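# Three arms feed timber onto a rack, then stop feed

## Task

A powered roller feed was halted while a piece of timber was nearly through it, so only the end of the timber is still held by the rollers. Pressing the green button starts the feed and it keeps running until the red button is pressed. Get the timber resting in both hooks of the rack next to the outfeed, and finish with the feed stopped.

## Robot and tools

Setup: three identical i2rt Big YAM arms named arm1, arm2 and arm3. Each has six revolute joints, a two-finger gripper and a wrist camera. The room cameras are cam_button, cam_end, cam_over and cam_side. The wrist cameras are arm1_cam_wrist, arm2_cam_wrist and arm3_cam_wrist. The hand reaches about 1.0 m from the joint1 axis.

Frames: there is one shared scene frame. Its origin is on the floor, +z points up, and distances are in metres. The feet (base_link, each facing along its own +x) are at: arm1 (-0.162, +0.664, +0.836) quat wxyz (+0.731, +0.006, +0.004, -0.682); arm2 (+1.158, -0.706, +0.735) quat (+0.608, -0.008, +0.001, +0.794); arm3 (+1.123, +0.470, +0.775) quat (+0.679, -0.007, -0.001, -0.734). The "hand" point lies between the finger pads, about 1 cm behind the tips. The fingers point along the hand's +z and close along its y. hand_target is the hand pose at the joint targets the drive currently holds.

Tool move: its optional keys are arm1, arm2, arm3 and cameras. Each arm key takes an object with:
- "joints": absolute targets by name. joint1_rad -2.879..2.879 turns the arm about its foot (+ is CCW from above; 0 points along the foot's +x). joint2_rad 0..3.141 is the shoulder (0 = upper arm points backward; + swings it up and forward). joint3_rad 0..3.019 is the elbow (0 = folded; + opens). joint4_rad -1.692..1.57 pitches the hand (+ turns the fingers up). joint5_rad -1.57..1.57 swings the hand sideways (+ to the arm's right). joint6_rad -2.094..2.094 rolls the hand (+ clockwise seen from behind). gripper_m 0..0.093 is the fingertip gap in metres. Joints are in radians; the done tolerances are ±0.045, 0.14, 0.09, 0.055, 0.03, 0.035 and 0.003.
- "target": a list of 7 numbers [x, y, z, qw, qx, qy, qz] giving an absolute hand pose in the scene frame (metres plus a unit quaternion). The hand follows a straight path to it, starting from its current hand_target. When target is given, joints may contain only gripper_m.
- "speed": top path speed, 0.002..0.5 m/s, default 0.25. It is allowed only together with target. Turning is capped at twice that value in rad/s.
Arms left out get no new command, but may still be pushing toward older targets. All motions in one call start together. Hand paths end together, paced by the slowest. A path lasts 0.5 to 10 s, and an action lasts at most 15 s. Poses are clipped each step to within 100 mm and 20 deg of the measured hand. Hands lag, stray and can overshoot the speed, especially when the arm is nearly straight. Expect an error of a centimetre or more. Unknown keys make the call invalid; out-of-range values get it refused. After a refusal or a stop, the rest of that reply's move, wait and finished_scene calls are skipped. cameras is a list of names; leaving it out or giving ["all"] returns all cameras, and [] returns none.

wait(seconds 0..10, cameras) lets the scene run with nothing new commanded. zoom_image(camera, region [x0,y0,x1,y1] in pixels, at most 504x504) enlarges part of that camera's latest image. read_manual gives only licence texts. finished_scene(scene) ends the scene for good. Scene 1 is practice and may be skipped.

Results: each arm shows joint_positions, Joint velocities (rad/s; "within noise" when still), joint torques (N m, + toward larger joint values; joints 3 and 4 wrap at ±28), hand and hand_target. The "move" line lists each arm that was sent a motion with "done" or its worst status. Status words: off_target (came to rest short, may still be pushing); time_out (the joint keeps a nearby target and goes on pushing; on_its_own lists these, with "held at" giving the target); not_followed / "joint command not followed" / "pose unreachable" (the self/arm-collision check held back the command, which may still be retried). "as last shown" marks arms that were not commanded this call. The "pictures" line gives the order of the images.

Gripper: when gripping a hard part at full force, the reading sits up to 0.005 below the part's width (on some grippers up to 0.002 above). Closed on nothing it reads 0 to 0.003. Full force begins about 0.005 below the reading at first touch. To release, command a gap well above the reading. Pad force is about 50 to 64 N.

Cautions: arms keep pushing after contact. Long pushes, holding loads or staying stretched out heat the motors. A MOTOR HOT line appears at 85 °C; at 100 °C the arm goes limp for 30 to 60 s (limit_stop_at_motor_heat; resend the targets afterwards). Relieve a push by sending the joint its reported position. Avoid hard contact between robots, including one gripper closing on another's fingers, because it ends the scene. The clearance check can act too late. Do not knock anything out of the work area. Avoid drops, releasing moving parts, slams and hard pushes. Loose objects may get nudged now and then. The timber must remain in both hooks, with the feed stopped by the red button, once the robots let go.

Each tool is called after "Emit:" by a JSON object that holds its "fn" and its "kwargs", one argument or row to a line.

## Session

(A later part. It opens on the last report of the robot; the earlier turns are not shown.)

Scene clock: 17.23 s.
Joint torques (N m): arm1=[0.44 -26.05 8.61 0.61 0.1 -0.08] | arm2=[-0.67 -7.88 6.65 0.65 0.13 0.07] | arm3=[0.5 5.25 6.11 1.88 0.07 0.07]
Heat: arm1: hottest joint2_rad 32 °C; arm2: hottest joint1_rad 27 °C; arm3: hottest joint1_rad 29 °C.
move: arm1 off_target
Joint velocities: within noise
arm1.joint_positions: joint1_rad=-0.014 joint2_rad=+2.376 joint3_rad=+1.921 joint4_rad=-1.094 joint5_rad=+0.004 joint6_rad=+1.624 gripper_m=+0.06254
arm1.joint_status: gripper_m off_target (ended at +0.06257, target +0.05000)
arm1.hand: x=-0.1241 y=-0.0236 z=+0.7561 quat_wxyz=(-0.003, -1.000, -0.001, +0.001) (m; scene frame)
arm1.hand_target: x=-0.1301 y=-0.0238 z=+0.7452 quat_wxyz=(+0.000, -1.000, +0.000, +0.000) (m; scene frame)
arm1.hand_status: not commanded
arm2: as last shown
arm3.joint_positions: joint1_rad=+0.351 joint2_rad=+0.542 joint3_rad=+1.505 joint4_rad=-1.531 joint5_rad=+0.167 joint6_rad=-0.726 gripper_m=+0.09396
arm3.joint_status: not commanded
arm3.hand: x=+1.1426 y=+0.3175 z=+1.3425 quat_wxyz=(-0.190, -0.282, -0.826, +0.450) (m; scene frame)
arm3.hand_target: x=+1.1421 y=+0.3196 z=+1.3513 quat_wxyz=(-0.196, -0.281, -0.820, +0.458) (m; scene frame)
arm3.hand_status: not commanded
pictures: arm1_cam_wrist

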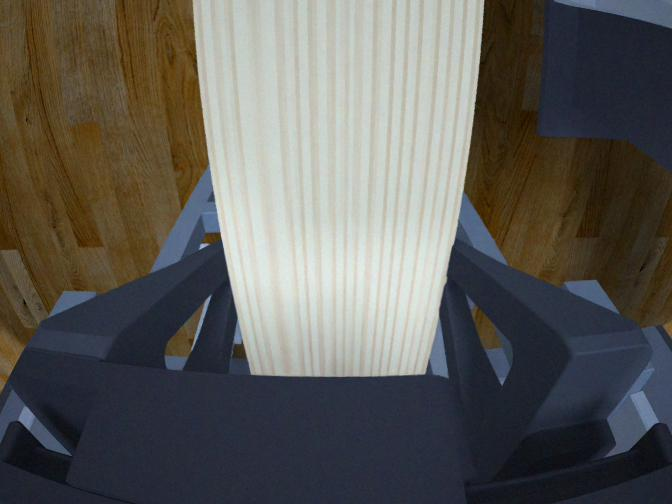

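Emit:
{"fn": "move", "kwargs": {
  "arm1": {"target": [-0.21, -0.024, 0.747, 0, 1, 0, 0], "speed": 0.1},
  "arm2": {"target": [0.977, -0.367, 0.795, 0, 0.7071, -0.7071, 0], "speed": 0.2}
}}

Scene clock: 19.77 s.
Joint torques (N m): arm1=[2.67 -31.38 8.59 0.23 0.1 -0.1] | arm2=[-0.85 -6.3 5.63 1.16 0.1 -0.04] | arm3=[0.56 5.25 6.12 1.88 0.07 0.07]
Heat: arm1: hottest joint2_rad 33 °C; arm2: hottest joint1_rad 27 °C; arm3: hottest joint1_rad 29 °C.
move: arm1 off_target; arm2 off_target
Joint velocities: within noise
arm1.joint_positions: joint1_rad=-0.157 joint2_rad=+2.429 joint3_rad=+1.920 joint4_rad=-1.092 joint5_rad=+0.001 joint6_rad=+1.509 gripper_m=+0.06254
arm1.joint_status: not commanded
arm1.hand: x=-0.2214 y=-0.0104 z=+0.7211 quat_wxyz=(+0.022, -1.000, +0.013, -0.002) (m; scene frame)
arm1.hand_target: x=-0.2098 y=-0.0235 z=+0.7469 quat_wxyz=(+0.000, -1.000, +0.000, +0.000) (m; scene frame)
arm1.hand_status: off_target (0.031 m and 3.0 deg from the pose sent, 0.086 m and 0.4 deg at the start)
arm2.joint_positions: joint1_rad=+0.242 joint2_rad=+1.437 joint3_rad=+0.945 joint4_rad=-1.020 joint5_rad=-0.007 joint6_rad=+0.498 gripper_m=+0.00016
arm2.joint_status: not commanded
arm2.hand: x=+0.9686 y=-0.3640 z=+0.8182 quat_wxyz=(-0.005, +0.709, -0.705, -0.021) (m; scene frame)
arm2.hand_target: x=+0.9772 y=-0.3681 z=+0.7962 quat_wxyz=(+0.000, +0.707, -0.707, +0.000) (m; scene frame)
arm2.hand_status: off_target (0.025 m and 2.5 deg from the pose sent, 0.049 m and 1.6 deg at the start)
arm3: as last shown
pictures: arm1_cam_wrist, arm2_cam_wrist, arm3_cam_wrist, cam_button, cam_end, cam_over, cam_side

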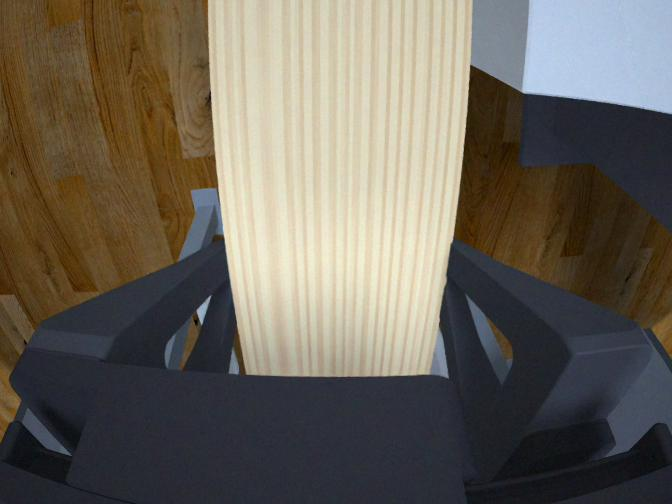

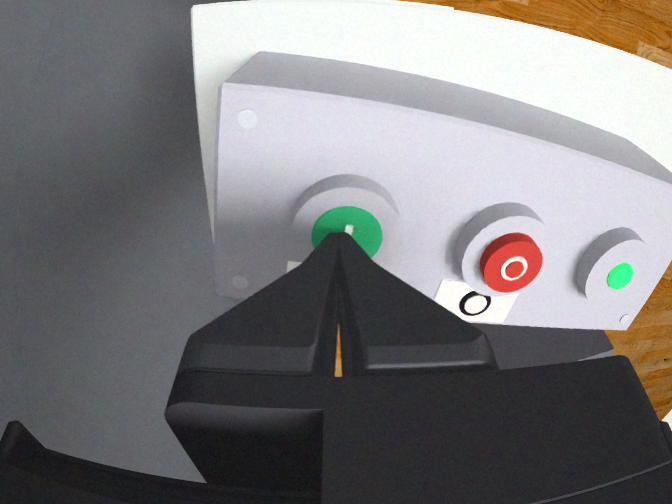

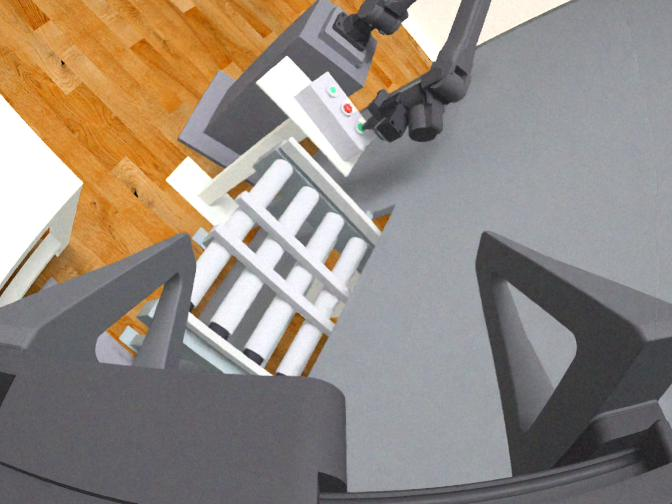

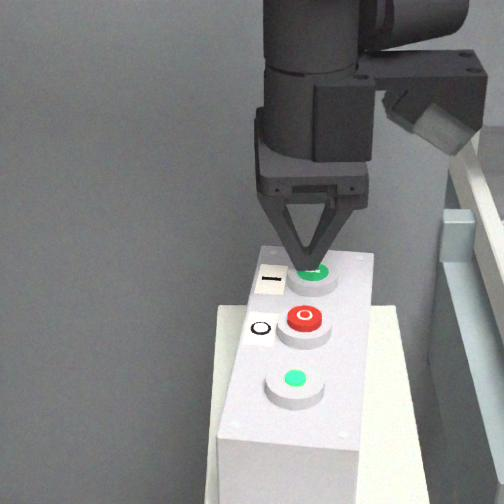

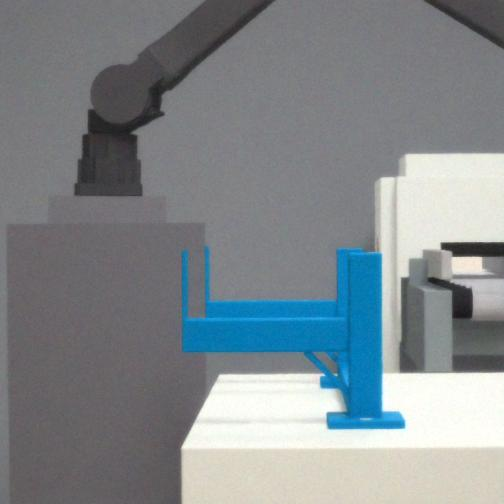

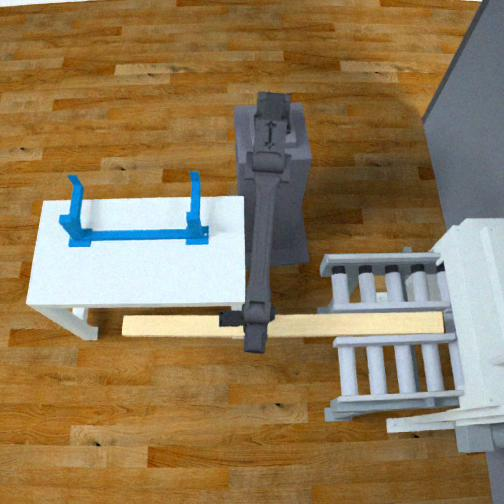

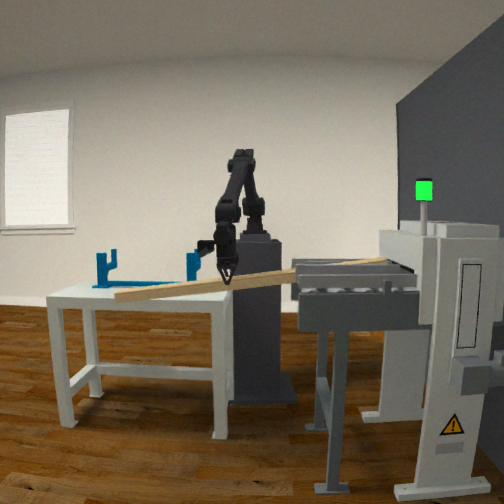

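Emit:
{"fn": "move", "kwargs": {
  "arm1": {"target": [-0.21, -0.024, 0.80, 0, 1, 0, 0], "speed": 0.1},
  "arm2": {"target": [0.977, -0.367, 0.86, 0, 0.7071, -0.7071, 0]},
  "cameras": ["cam_side"]
}}

Emit:
{"fn": "move", "kwargs": {
  "arm2": {"target": [1.032, -0.376, 0.84, 0, 0.7071, -0.7071, 0]}
}}

Scene clock: 21.37 s.
Joint torques (N m): arm1=[2.2 -34.43 9.99 -1.09 -0.31 -0.27] | arm2=[-0.73 -9.52 11.06 -0.12 0.11 -0.04] | arm3=[0.56 5.25 6.12 1.88 0.07 0.07]
Heat: arm1: hottest joint2_rad 34 °C; arm2: hottest joint1_rad 27 °C; arm3: hottest joint1_rad 29 °C.
move: arm1 off_target; arm2 off_target
Joint velocities: within noise
arm1.joint_positions: joint1_rad=-0.156 joint2_rad=+2.403 joint3_rad=+1.920 joint4_rad=-1.141 joint5_rad=+0.011 joint6_rad=+1.520 gripper_m=+0.06255
arm1.joint_status: not commanded
arm1.hand: x=-0.2221 y=-0.0044 z=+0.7387 quat_wxyz=(+0.034, -0.999, +0.018, +0.003) (m; scene frame)
arm1.hand_target: x=-0.2102 y=-0.0226 z=+0.7983 quat_wxyz=(+0.000, -1.000, +0.000, +0.000) (m; scene frame)
arm1.hand_status: off_target (0.066 m and 4.4 deg from the pose sent, 0.081 m and 3.0 deg at the start)
arm2.joint_positions: joint1_rad=+0.238 joint2_rad=+1.403 joint3_rad=+0.975 joint4_rad=-1.174 joint5_rad=-0.006 joint6_rad=+0.498 gripper_m=+0.00016
arm2.joint_status: not commanded
arm2.hand: x=+0.9815 y=-0.3844 z=+0.8406 quat_wxyz=(+0.007, +0.708, -0.706, +0.023) (m; scene frame)
arm2.hand_target: x=+0.9773 y=-0.3678 z=+0.8600 quat_wxyz=(+0.000, +0.707, -0.707, +0.000) (m; scene frame)
arm2.hand_status: off_target (0.026 m and 2.7 deg from the pose sent, 0.043 m and 2.5 deg at the start)
arm3: as last shown
pictures: cam_side

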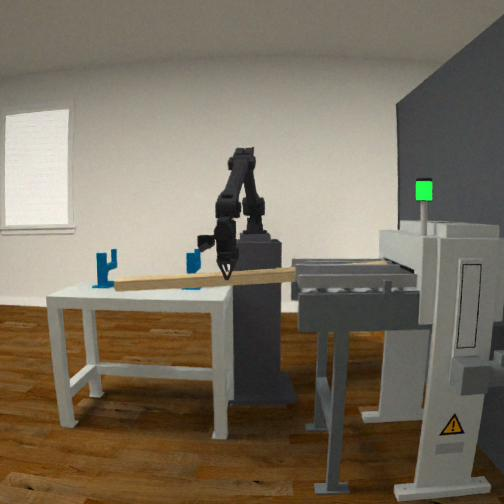

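Scene clock: 22.53 s.
Joint torques (N m): arm1=[2.2 -34.37 10.21 -1.05 -0.31 -0.21] | arm2=[-0.09 -9.29 6.72 0.68 0.02 -0.06] | arm3=[0.56 5.25 6.12 1.88 0.07 0.07]
Heat: arm1: hottest joint2_rad 34 °C; arm2: hottest joint1_rad 27 °C; arm3: hottest joint1_rad 29 °C.
move: arm2 done
Joint velocities: within noise
arm1, arm3: as last shown
arm2.joint_positions: joint1_rad=+0.101 joint2_rad=+1.348 joint3_rad=+0.922 joint4_rad=-1.136 joint5_rad=-0.006 joint6_rad=+0.375 gripper_m=+0.00016
arm2.joint_status: not commanded
arm2.hand: x=+1.0309 y=-0.3736 z=+0.8411 quat_wxyz=(+0.001, +0.703, -0.711, +0.003) (m; scene frame)
arm2.hand_target: x=+1.0320 y=-0.3759 z=+0.8400 quat_wxyz=(+0.000, +0.707, -0.707, +0.000) (m; scene frame)
arm2.hand_status: done (0.003 m and 0.8 deg from the pose sent, 0.051 m and 2.7 deg at the start)
pictures: arm1_cam_wrist, arm2_cam_wrist, arm3_cam_wrist, cam_button, cam_end, cam_over, cam_side

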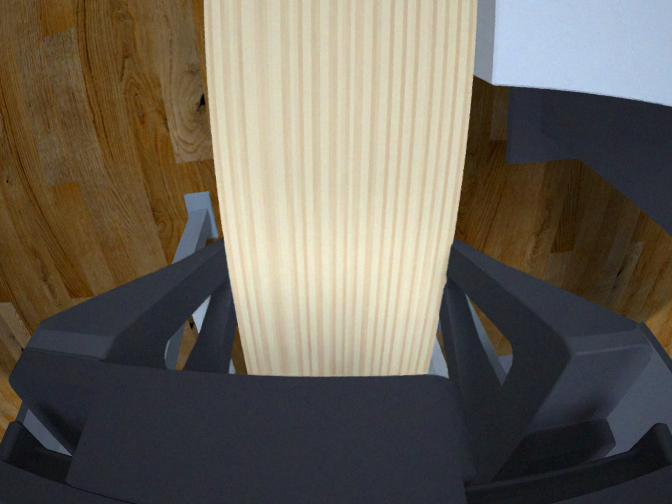

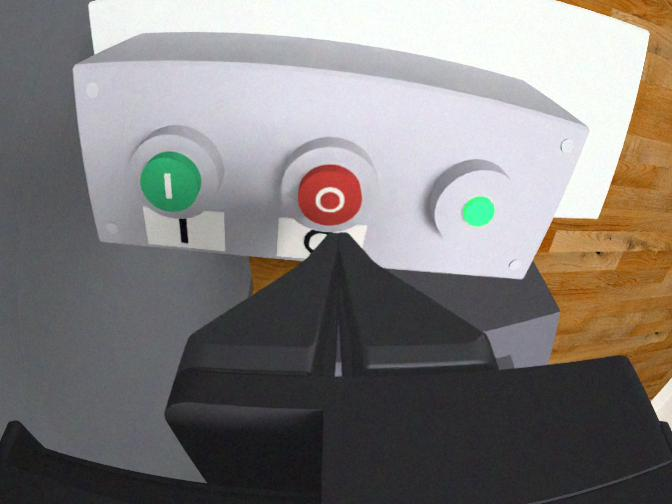

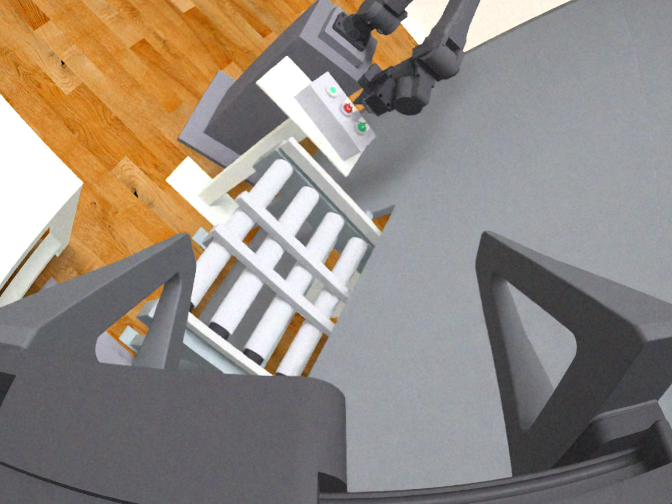

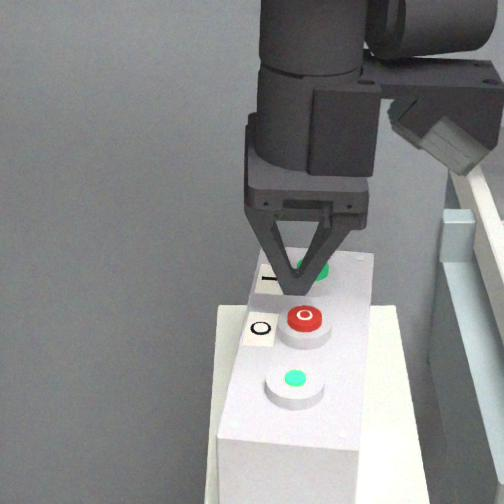

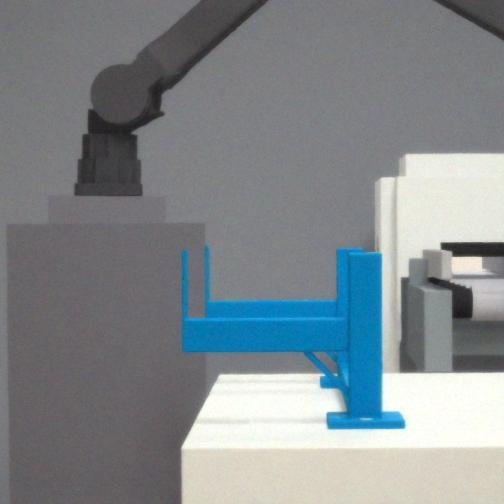

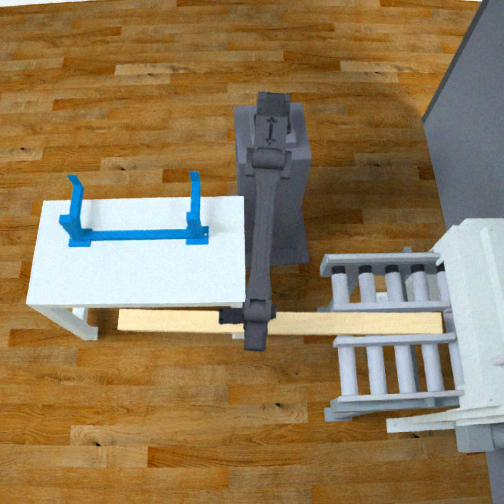

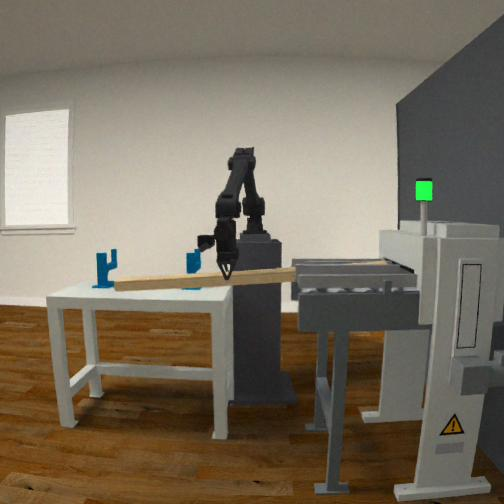

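Emit:
{"fn": "move", "kwargs": {
  "arm2": {"target": [1.032, -0.374, 0.795, 0, 0.7071, -0.7071, 0], "speed": 0.15},
  "arm1": {"target": [-0.21, -0.024, 0.84, 0, 1, 0, 0], "speed": 0.1}
}}

Scene clock: 23.80 s.
Joint torques (N m): arm1=[1.73 -34.26 12.36 -2.26 -0.32 -0.37] | arm2=[-0.03 -5.48 5.46 1.44 0.01 -0.08] | arm3=[0.56 5.25 6.12 1.88 0.07 0.07]
Heat: arm1: hottest joint2_rad 34 °C; arm2: hottest joint1_rad 27 °C; arm3: hottest joint1_rad 29 °C.
move: arm1 off_target; arm2 off_target
Joint velocities: within noise
arm1.joint_positions: joint1_rad=-0.154 joint2_rad=+2.365 joint3_rad=+1.920 joint4_rad=-1.179 joint5_rad=+0.012 joint6_rad=+1.531 gripper_m=+0.06255
arm1.joint_status: not commanded
arm1.hand: x=-0.2204 y=-0.0033 z=+0.7635 quat_wxyz=(+0.035, -0.999, +0.022, +0.003) (m; scene frame)
arm1.hand_target: x=-0.2102 y=-0.0217 z=+0.8372 quat_wxyz=(-0.001, -1.000, +0.000, +0.001) (m; scene frame)
arm1.hand_status: off_target (0.080 m and 4.7 deg from the pose sent, 0.104 m and 4.4 deg at the start)
arm2.joint_positions: joint1_rad=+0.101 joint2_rad=+1.366 joint3_rad=+0.867 joint4_rad=-1.020 joint5_rad=-0.006 joint6_rad=+0.372 gripper_m=+0.00016
arm2.joint_status: not commanded
arm2.hand: x=+1.0292 y=-0.3687 z=+0.8169 quat_wxyz=(-0.008, +0.704, -0.710, -0.017) (m; scene frame)
arm2.hand_target: x=+1.0323 y=-0.3750 z=+0.7961 quat_wxyz=(+0.000, +0.707, -0.707, +0.000) (m; scene frame)
arm2.hand_status: off_target (0.023 m and 2.2 deg from the pose sent, 0.046 m and 0.8 deg at the start)
arm3: as last shown
pictures: arm1_cam_wrist, arm2_cam_wrist, arm3_cam_wrist, cam_button, cam_end, cam_over, cam_side

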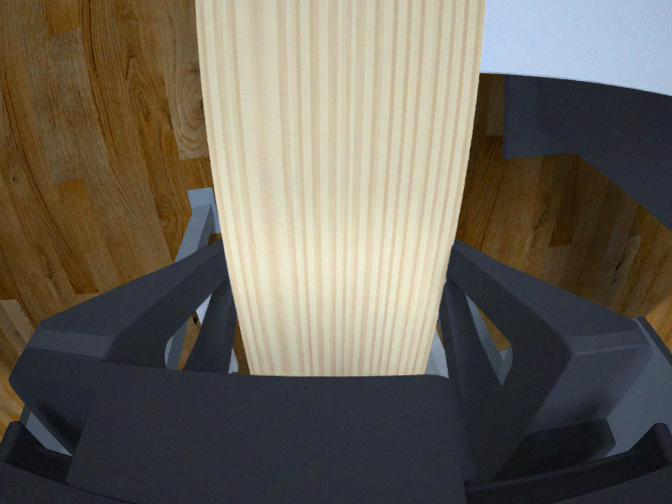

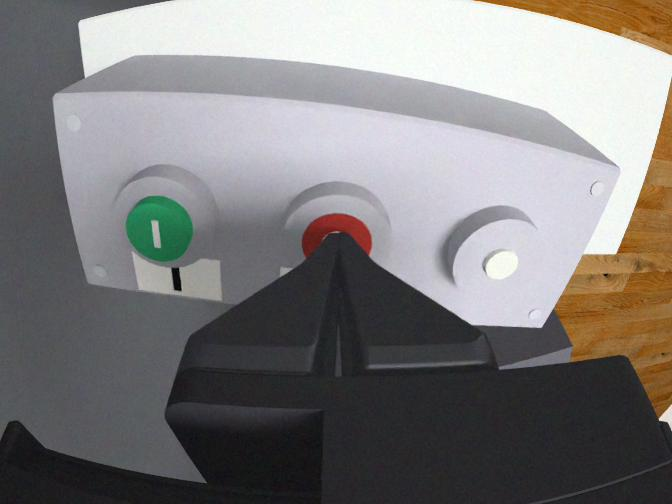

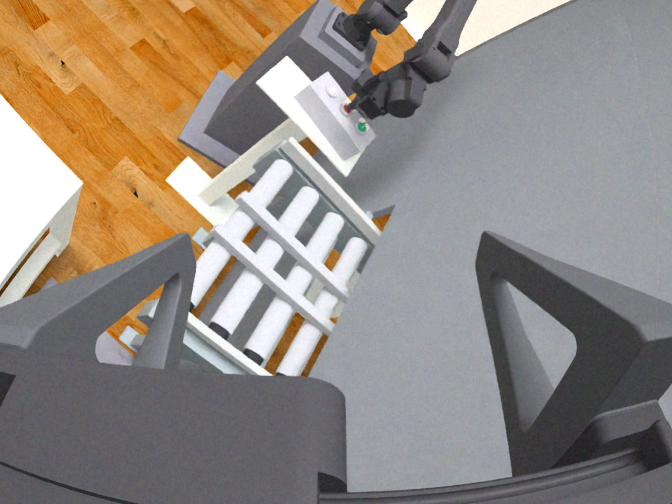

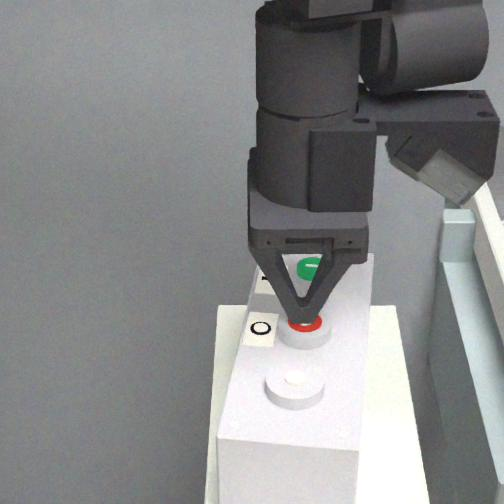

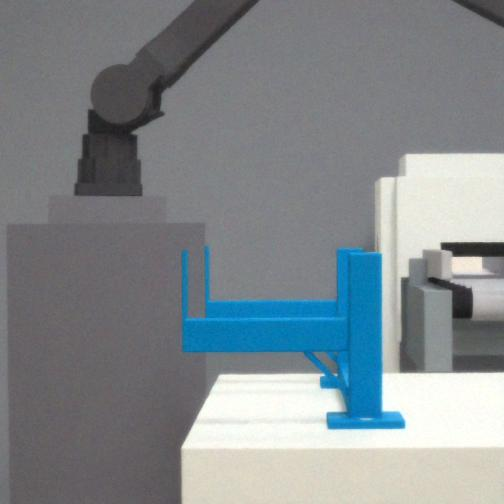

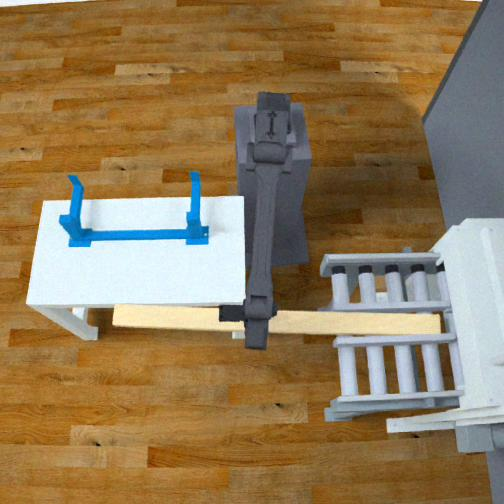

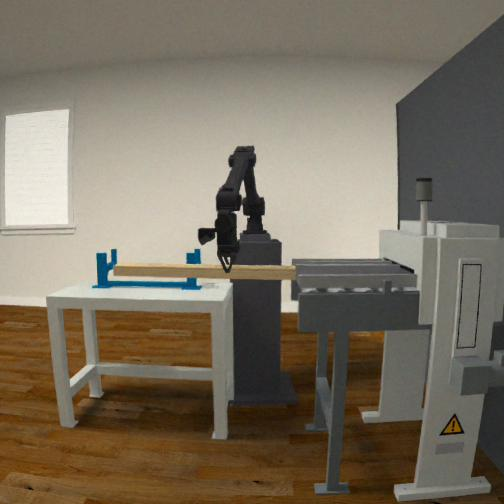

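Emit:
{"fn": "zoom_image", "kwargs": {
  "camera": "cam_over",
  "region": [20, 150, 270, 350]
}}

Emit:
{"fn": "zoom_image", "kwargs": {
  "camera": "cam_side",
  "region": [40, 220, 300, 320]
}}

Emit:
{"fn": "move", "kwargs": {
  "arm2": {"target": [1.10, -0.376, 0.95, 0, 0.7071, -0.7071, 0]},
  "arm1": {"target": [-0.21, -0.024, 0.96, 0, 1, 0, 0], "speed": 0.1}
}}

Scaled by 2.016 from the camera's 504x504 image, which has a finer 720x720 frame.

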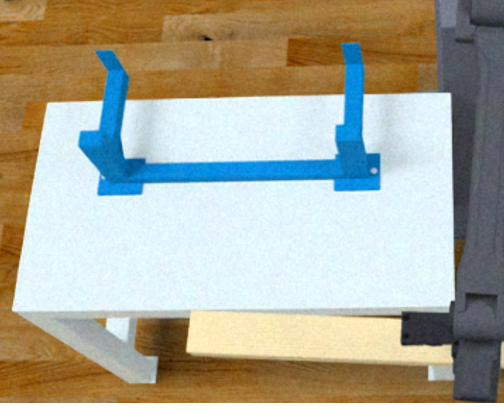

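Scaled by 1.938 from the camera's 504x504 image, which has a finer 720x720 frame.

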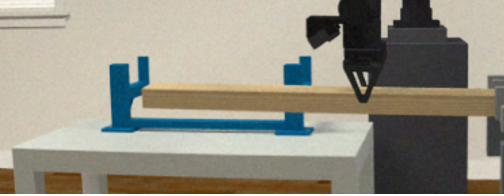

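Scene clock: 26.23 s.
Joint torques (N m): arm1=[1.49 -36.6 14.53 -3.43 -0.3 -0.64] | arm2=[-0.38 -7.41 11.77 -0.18 -0.01 -0.1] | arm3=[0.56 5.25 6.12 1.87 0.07 0.07]
Heat: arm1: hottest joint2_rad 35 °C; arm2: hottest joint1_rad 27 °C; arm3: hottest joint1_rad 29 °C.
move: arm1 off_target; arm2 off_target
Joint velocities: within noise
arm1.joint_positions: joint1_rad=-0.152 joint2_rad=+2.297 joint3_rad=+1.957 joint4_rad=-1.294 joint5_rad=+0.012 joint6_rad=+1.546 gripper_m=+0.06255
arm1.joint_status: not commanded
arm1.hand: x=-0.2190 y=-0.0017 z=+0.8220 quat_wxyz=(+0.040, -0.999, +0.028, +0.003) (m; scene frame)
arm1.hand_target: x=-0.2126 y=-0.0141 z=+0.9155 quat_wxyz=(-0.002, -1.000, +0.000, +0.001) (m; scene frame)
arm1.hand_status: off_target (0.140 m and 5.6 deg from the pose sent, 0.198 m and 4.7 deg at the start; pose on its path clipped on 60 of 68 steps)
arm2.joint_positions: joint1_rad=-0.089 joint2_rad=+1.208 joint3_rad=+1.039 joint4_rad=-1.435 joint5_rad=-0.008 joint6_rad=+0.178 gripper_m=+0.00016
arm2.joint_status: not commanded
arm2.hand: x=+1.1001 y=-0.3891 z=+0.9299 quat_wxyz=(+0.013, +0.705, -0.708, +0.019) (m; scene frame)
arm2.hand_target: x=+1.1001 y=-0.3768 z=+0.9499 quat_wxyz=(+0.000, +0.707, -0.707, +0.000) (m; scene frame)
arm2.hand_status: off_target (0.024 m and 2.7 deg from the pose sent, 0.151 m and 2.2 deg at the start)
arm3: as last shown
pictures: arm1_cam_wrist, arm2_cam_wrist, arm3_cam_wrist, cam_button, cam_end, cam_over, cam_side

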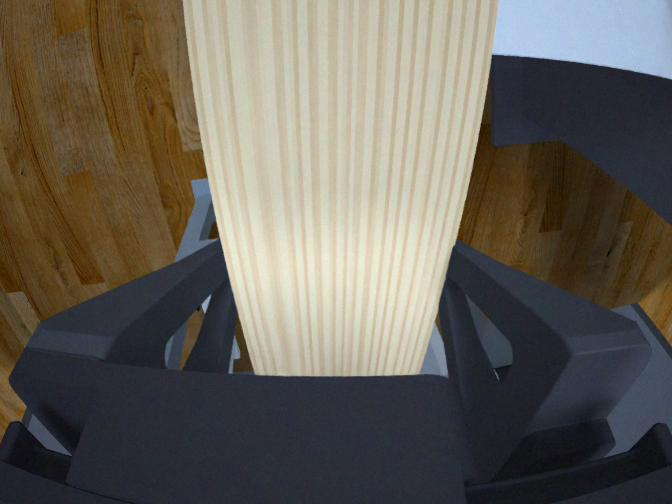

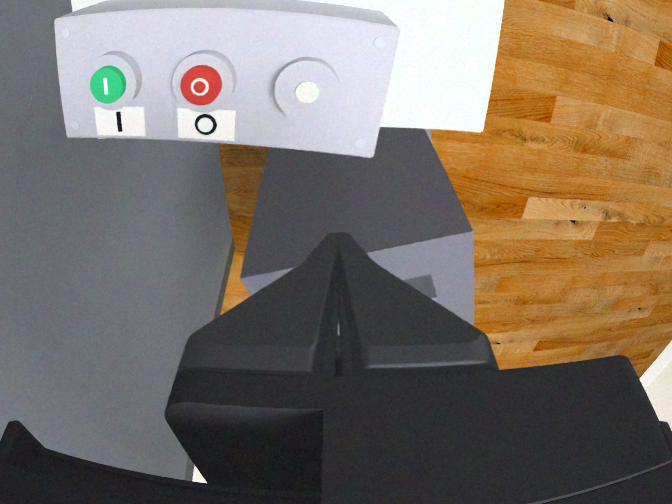

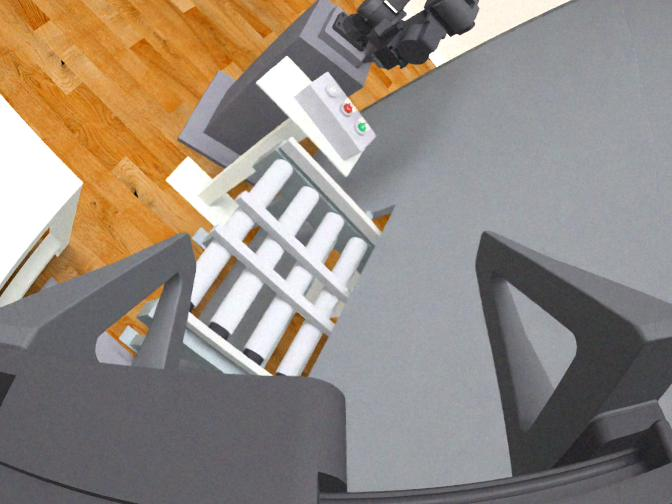

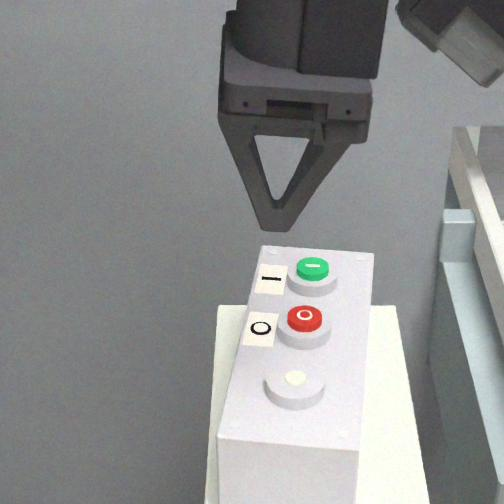

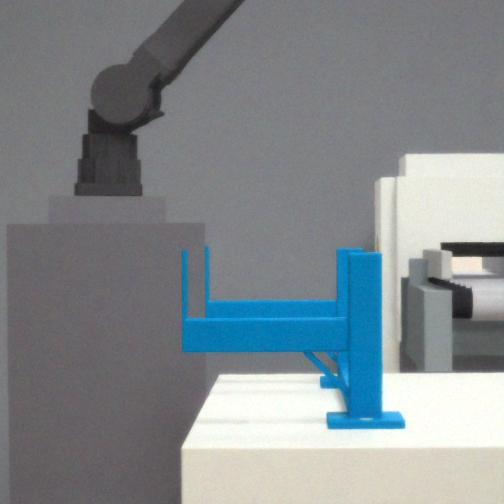

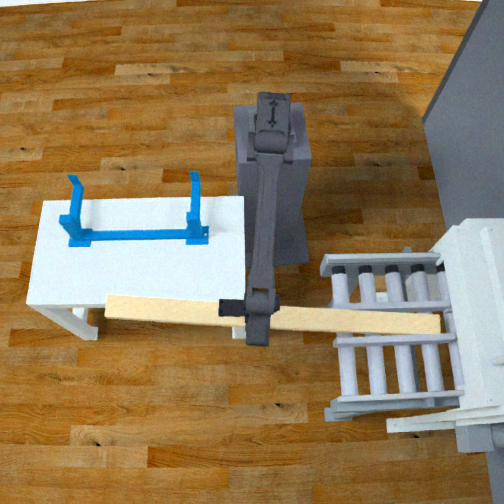

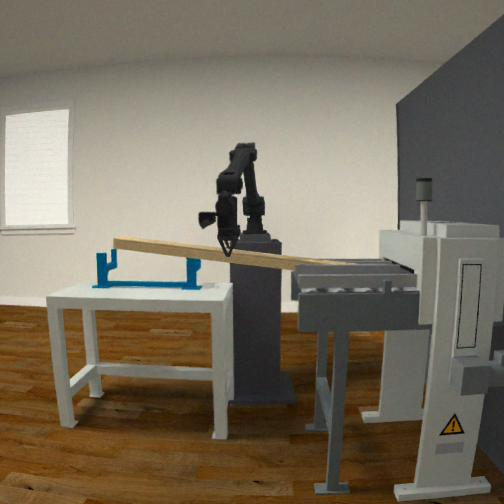

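Emit:
{"fn": "move", "kwargs": {
  "arm1": {"target": [-0.47, 0.075, 0.86, 0, 0.9962, -0.0872, 0], "speed": 0.12},
  "cameras": ["arm1_cam_wrist","cam_over","cam_side"]
}}

Scene clock: 29.97 s.
Joint torques (N m): arm1=[-8.94 -29.98 6.54 -0.75 2.31 -0.29] | arm2=[-0.62 -7.59 11.84 -0.2 -0.03 -0.06] | arm3=[0.56 5.25 6.12 1.88 0.07 0.07]
Heat: arm1: hottest joint2_rad 37 °C; arm2: hottest joint1_rad 27 °C; arm3: hottest joint1_rad 29 °C.
move: arm1 off_target
Joint velocities: within noise
arm1.joint_positions: joint1_rad=-0.252 joint2_rad=+2.230 joint3_rad=+1.825 joint4_rad=-1.137 joint5_rad=-0.057 joint6_rad=+1.461 gripper_m=+0.06254
arm1.joint_status: not commanded
arm1.hand: x=-0.2730 y=+0.0085 z=+0.8181 quat_wxyz=(-0.010, -0.999, +0.036, -0.027) (m; scene frame)
arm1.hand_target: x=-0.3586 y=+0.0412 z=+0.8356 quat_wxyz=(+0.002, -0.996, +0.087, -0.001) (m; scene frame)
arm1.hand_status: off_target (0.212 m and 6.8 deg from the pose sent, 0.265 m and 8.1 deg at the start; pose on its path clipped on 53 of 85 steps)
arm2.joint_positions: joint1_rad=-0.089 joint2_rad=+1.208 joint3_rad=+1.039 joint4_rad=-1.435 joint5_rad=-0.008 joint6_rad=+0.177 gripper_m=+0.00016
arm2.joint_status: not commanded
arm2.hand: x=+1.1001 y=-0.3891 z=+0.9299 quat_wxyz=(+0.013, +0.706, -0.708, +0.019) (m; scene frame)
arm2.hand_target: x=+1.1001 y=-0.3767 z=+0.9499 quat_wxyz=(+0.000, +0.707, -0.707, +0.000) (m; scene frame)
arm2.hand_status: not commanded
arm3: as last shown
pictures: arm1_cam_wrist, cam_over, cam_side

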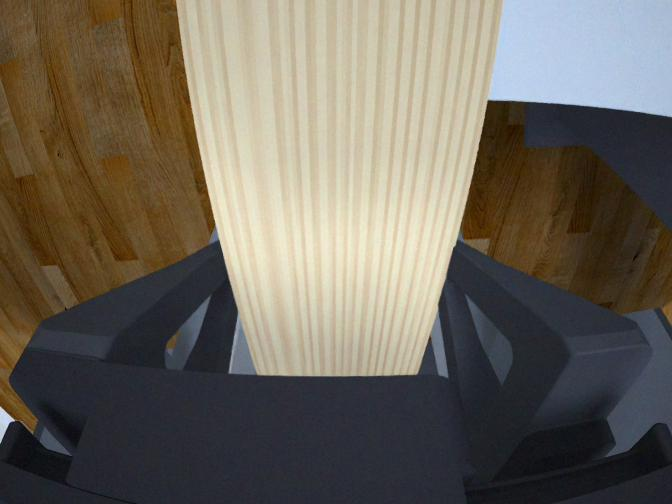

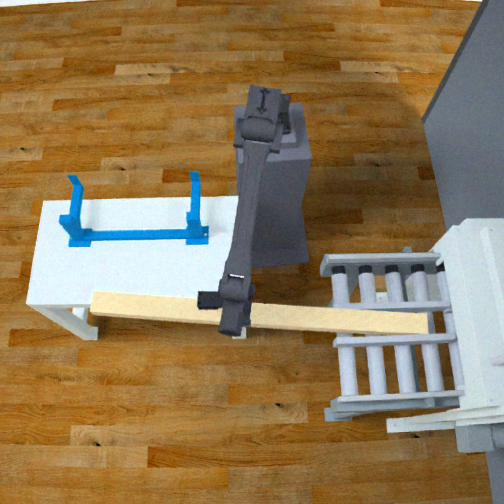

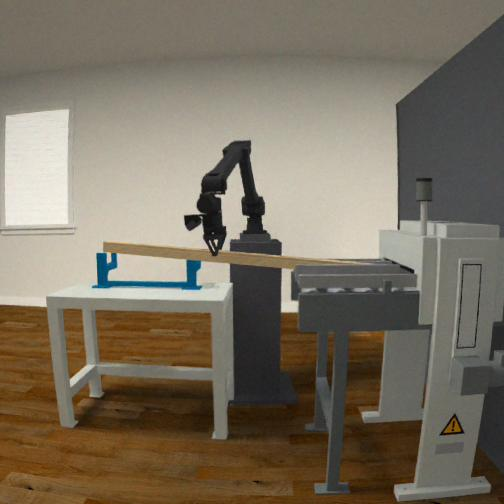

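Emit:
{"fn": "move", "kwargs": {
  "arm1": {"target": [-0.32, -0.01, 0.85, 0, 0.9997, -0.026, 0], "speed": 0.12},
  "cameras": ["cam_over"]
}}

Emit:
{"fn": "move", "kwargs": {
  "arm1": {"target": [-0.43, 0.0, 0.85, 0, 0.9995, -0.03, 0], "speed": 0.12},
  "cameras": ["arm1_cam_wrist","cam_over","cam_side"]
}}

Scene clock: 31.27 s.
Joint torques (N m): arm1=[-2.14 -30.68 14.32 -1.35 1.25 -0.58] | arm2=[-0.73 -7.77 11.74 -0.24 -0.01 -0.05] | arm3=[0.5 5.3 6.13 1.88 0.07 0.07]
Heat: arm1: hottest joint2_rad 38 °C; arm2: hottest joint1_rad 27 °C; arm3: hottest joint1_rad 29 °C.
move: arm1 off_target
Joint velocities: within noise
arm1.joint_positions: joint1_rad=-0.262 joint2_rad=+2.306 joint3_rad=+1.922 joint4_rad=-1.225 joint5_rad=-0.029 joint6_rad=+1.445 gripper_m=+0.06255
arm1.joint_status: not commanded
arm1.hand: x=-0.2855 y=+0.0055 z=+0.8033 quat_wxyz=(+0.024, -0.999, +0.034, -0.018) (m; scene frame)
arm1.hand_target: x=-0.3192 y=-0.0072 z=+0.8497 quat_wxyz=(-0.001, -1.000, +0.027, +0.001) (m; scene frame)
arm1.hand_status: off_target (0.060 m and 3.6 deg from the pose sent, 0.060 m and 3.5 deg at the start)
arm2, arm3: as last shown
pictures: cam_over

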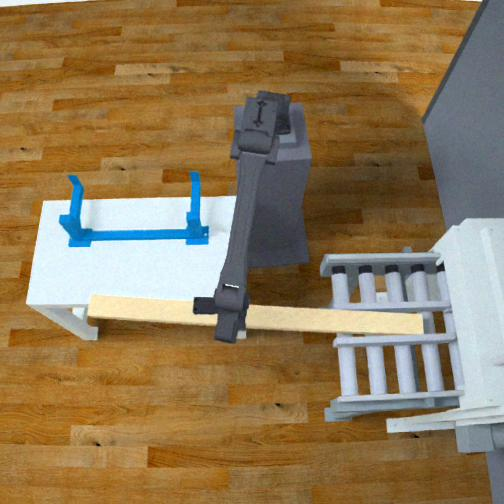

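Scene clock: 33.00 s.
Joint torques (N m): arm1=[0.79 -32.56 15.79 -1.03 0.62 -0.6] | arm2=[-0.44 -7.77 11.81 -0.2 -0.02 -0.07] | arm3=[0.56 5.25 6.12 1.87 0.07 0.07]
Heat: arm1: hottest joint2_rad 38 °C; arm2: hottest joint3_rad 28 °C; arm3: hottest joint1_rad 29 °C.
move: arm1 off_target
Joint velocities: within noise
arm1.joint_positions: joint1_rad=-0.453 joint2_rad=+2.383 joint3_rad=+2.037 joint4_rad=-1.304 joint5_rad=-0.014 joint6_rad=+1.302 gripper_m=+0.06255
arm1.joint_status: not commanded
arm1.hand: x=-0.4153 y=+0.0304 z=+0.7934 quat_wxyz=(+0.043, -0.997, +0.057, -0.020) (m; scene frame)
arm1.hand_target: x=-0.4285 y=+0.0039 z=+0.8508 quat_wxyz=(-0.001, -1.000, +0.031, +0.002) (m; scene frame)
arm1.hand_status: off_target (0.066 m and 6.2 deg from the pose sent, 0.152 m and 3.5 deg at the start)
arm2: as last shown
arm3.joint_positions: joint1_rad=+0.351 joint2_rad=+0.542 joint3_rad=+1.505 joint4_rad=-1.531 joint5_rad=+0.167 joint6_rad=-0.726 gripper_m=+0.09396
arm3.joint_status: not commanded
arm3.hand: x=+1.1426 y=+0.3175 z=+1.3425 quat_wxyz=(-0.190, -0.282, -0.826, +0.450) (m; scene frame)
arm3.hand_target: x=+1.1421 y=+0.3196 z=+1.3513 quat_wxyz=(-0.196, -0.281, -0.820, +0.458) (m; scene frame)
arm3.hand_status: not commanded
pictures: arm1_cam_wrist, cam_over, cam_side

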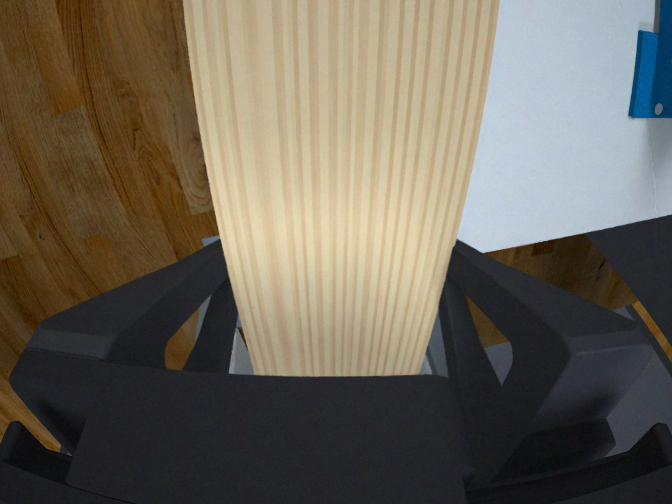

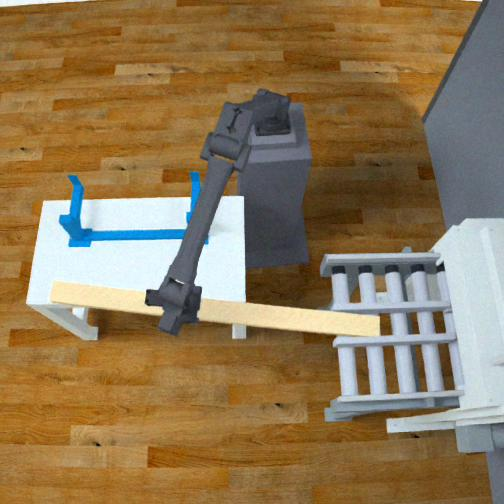

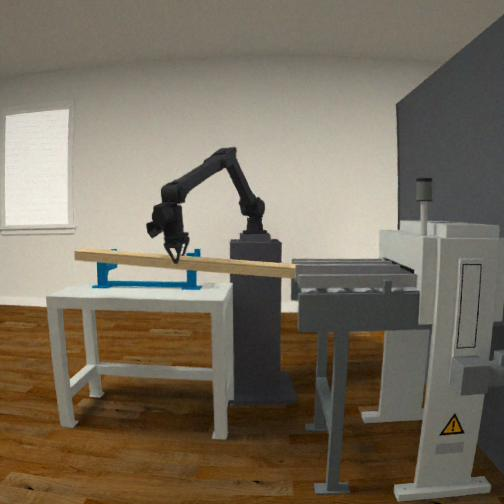

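Emit:
{"fn": "move", "kwargs": {
  "arm1": {"target": [-0.50, 0.06, 0.85, 0, 0.9976, -0.07, 0], "speed": 0.12},
  "cameras": ["arm1_cam_wrist","cam_over","cam_side"]
}}

Scene clock: 34.70 s.
Joint torques (N m): arm1=[-0.15 -34.55 9.78 0.36 0.54 -0.53] | arm2=[-0.67 -7.47 11.81 -0.2 -0.01 -0.07] | arm3=[0.5 5.25 6.12 1.88 0.07 0.07]
Heat: arm1: hottest joint2_rad 38 °C; arm2: hottest joint3_rad 28 °C; arm3: hottest joint1_rad 29 °C.
move: arm1 off_target
Joint velocities: within noise
arm1.joint_positions: joint1_rad=-0.581 joint2_rad=+2.363 joint3_rad=+1.985 joint4_rad=-1.278 joint5_rad=-0.015 joint6_rad=+1.251 gripper_m=+0.06255
arm1.joint_status: not commanded
arm1.hand: x=-0.4892 y=+0.0769 z=+0.7891 quat_wxyz=(+0.044, -0.994, +0.096, -0.024) (m; scene frame)
arm1.hand_target: x=-0.4989 y=+0.0616 z=+0.8488 quat_wxyz=(+0.001, -0.997, +0.071, +0.001) (m; scene frame)
arm1.hand_status: off_target (0.064 m and 6.5 deg from the pose sent, 0.106 m and 5.6 deg at the start)
arm2, arm3: as last shown
pictures: arm1_cam_wrist, cam_over, cam_side

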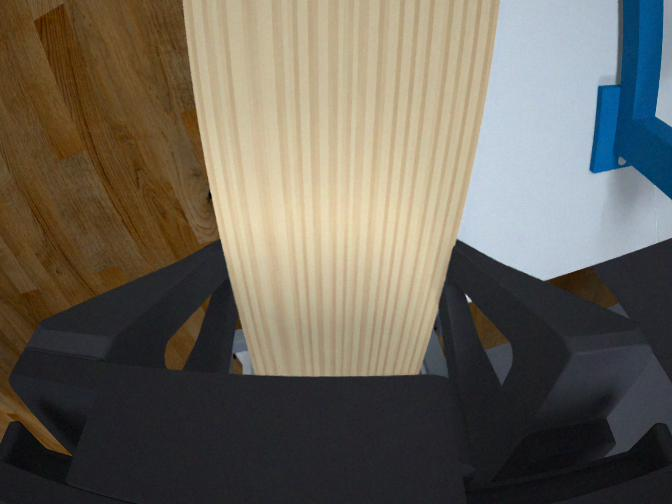

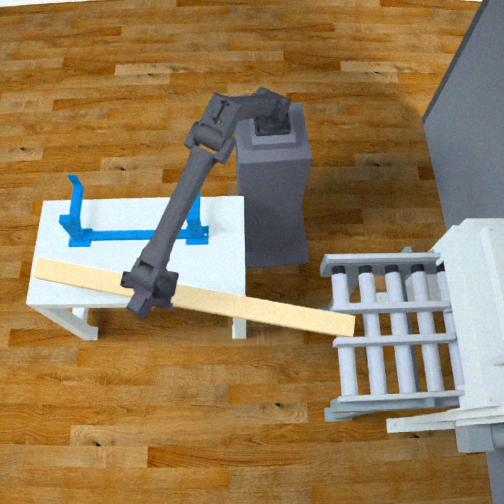

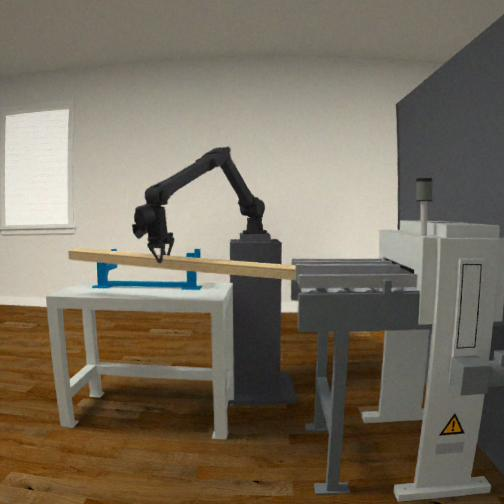

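Emit:
{"fn": "move", "kwargs": {
  "arm1": {"target": [-0.50, 0.065, 0.77, 0, 0.9957, -0.092, 0], "speed": 0.1},
  "cameras": ["cam_side"]
}}

Emit:
{"fn": "move", "kwargs": {
  "arm1": {"target": [-0.50, 0.065, 0.73, 0, 0.9957, -0.092, 0], "speed": 0.1},
  "cameras": ["arm1_cam_wrist","cam_over","cam_side"]
}}

Emit:
{"fn": "zoom_image", "kwargs": {
  "camera": "cam_side",
  "region": [40, 200, 300, 330]
}}

Scene clock: 36.30 s.
Joint torques (N m): arm1=[1.44 -32.56 9.18 0.57 0.36 -0.09] | arm2=[-0.67 -7.47 11.81 -0.21 -0.01 -0.06] | arm3=[0.56 5.25 6.12 1.88 0.07 0.07]
Heat: arm1: hottest joint2_rad 39 °C; arm2: hottest joint3_rad 29 °C; arm3: hottest joint1_rad 29 °C.
move: arm1 off_target
Joint velocities: within noise
arm1.joint_positions: joint1_rad=-0.584 joint2_rad=+2.409 joint3_rad=+1.910 joint4_rad=-1.127 joint5_rad=-0.014 joint6_rad=+1.245 gripper_m=+0.06255
arm1.joint_status: not commanded
arm1.hand: x=-0.4897 y=+0.0813 z=+0.7316 quat_wxyz=(+0.030, -0.995, +0.094, -0.018) (m; scene frame)
arm1.hand_target: x=-0.4995 y=+0.0659 z=+0.7699 quat_wxyz=(+0.000, -0.996, +0.092, +0.000) (m; scene frame)
arm1.hand_status: off_target (0.043 m and 4.1 deg from the pose sent, 0.025 m and 5.7 deg at the start)
arm2, arm3: as last shown
pictures: cam_side

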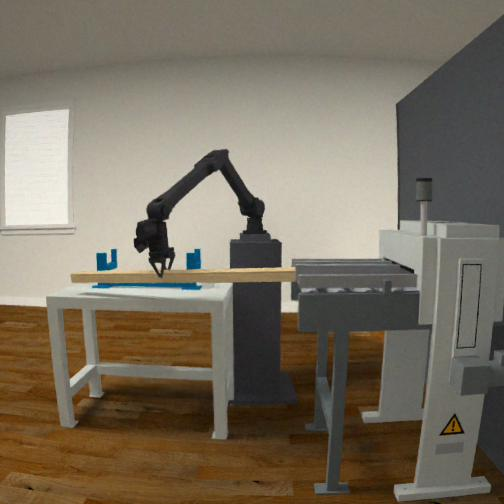

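Scene clock: 37.37 s.
Joint torques (N m): arm1=[1.03 -32.97 8.51 0.73 0.52 0.02] | arm2=[-0.32 -7.59 11.75 -0.17 -0.01 -0.07] | arm3=[0.5 5.25 6.12 1.88 0.07 0.07]
Heat: arm1: hottest joint2_rad 39 °C; arm2: hottest joint3_rad 29 °C; arm3: hottest joint1_rad 29 °C.
move: arm1 off_target
Joint velocities: within noise
arm1.joint_positions: joint1_rad=-0.584 joint2_rad=+2.452 joint3_rad=+1.907 joint4_rad=-1.065 joint5_rad=-0.016 joint6_rad=+1.239 gripper_m=+0.06255
arm1.joint_status: not commanded
arm1.hand: x=-0.4911 y=+0.0784 z=+0.7018 quat_wxyz=(+0.022, -0.995, +0.091, -0.016) (m; scene frame)
arm1.hand_target: x=-0.4998 y=+0.0657 z=+0.7298 quat_wxyz=(+0.000, -0.996, +0.092, +0.000) (m; scene frame)
arm1.hand_status: off_target (0.033 m and 3.1 deg from the pose sent, 0.019 m and 4.1 deg at the start)
arm2, arm3: as last shown
pictures: arm1_cam_wrist, cam_over, cam_side

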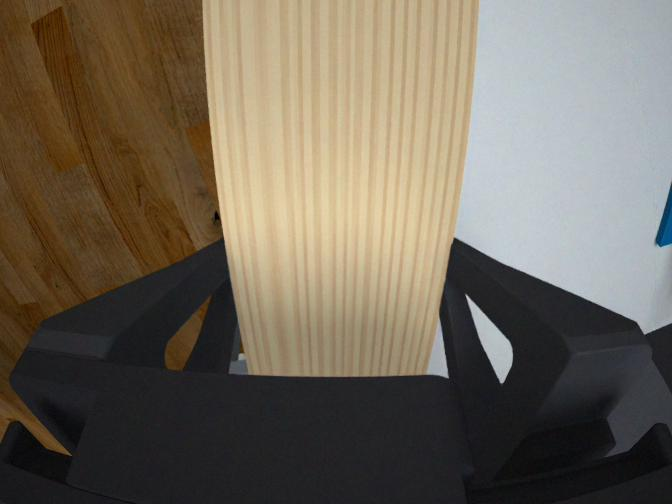

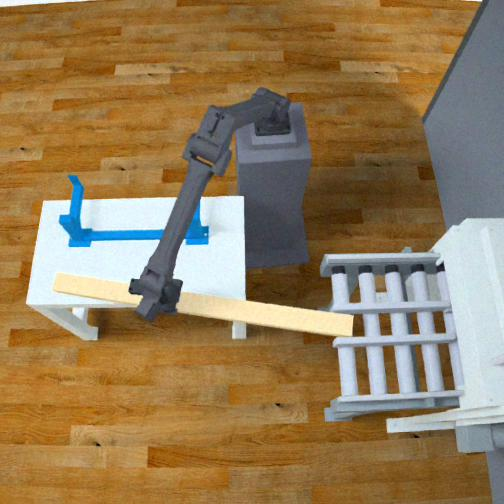

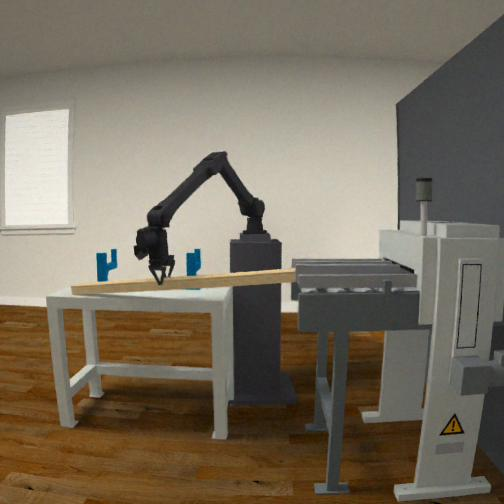

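Scaled by 1.938 from the camera's 504x504 image, which has a finer 720x720 frame.

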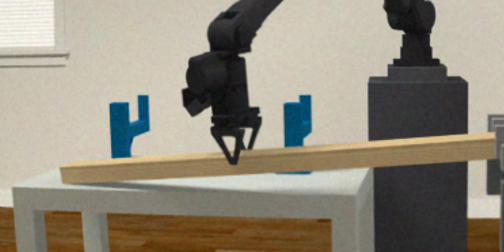

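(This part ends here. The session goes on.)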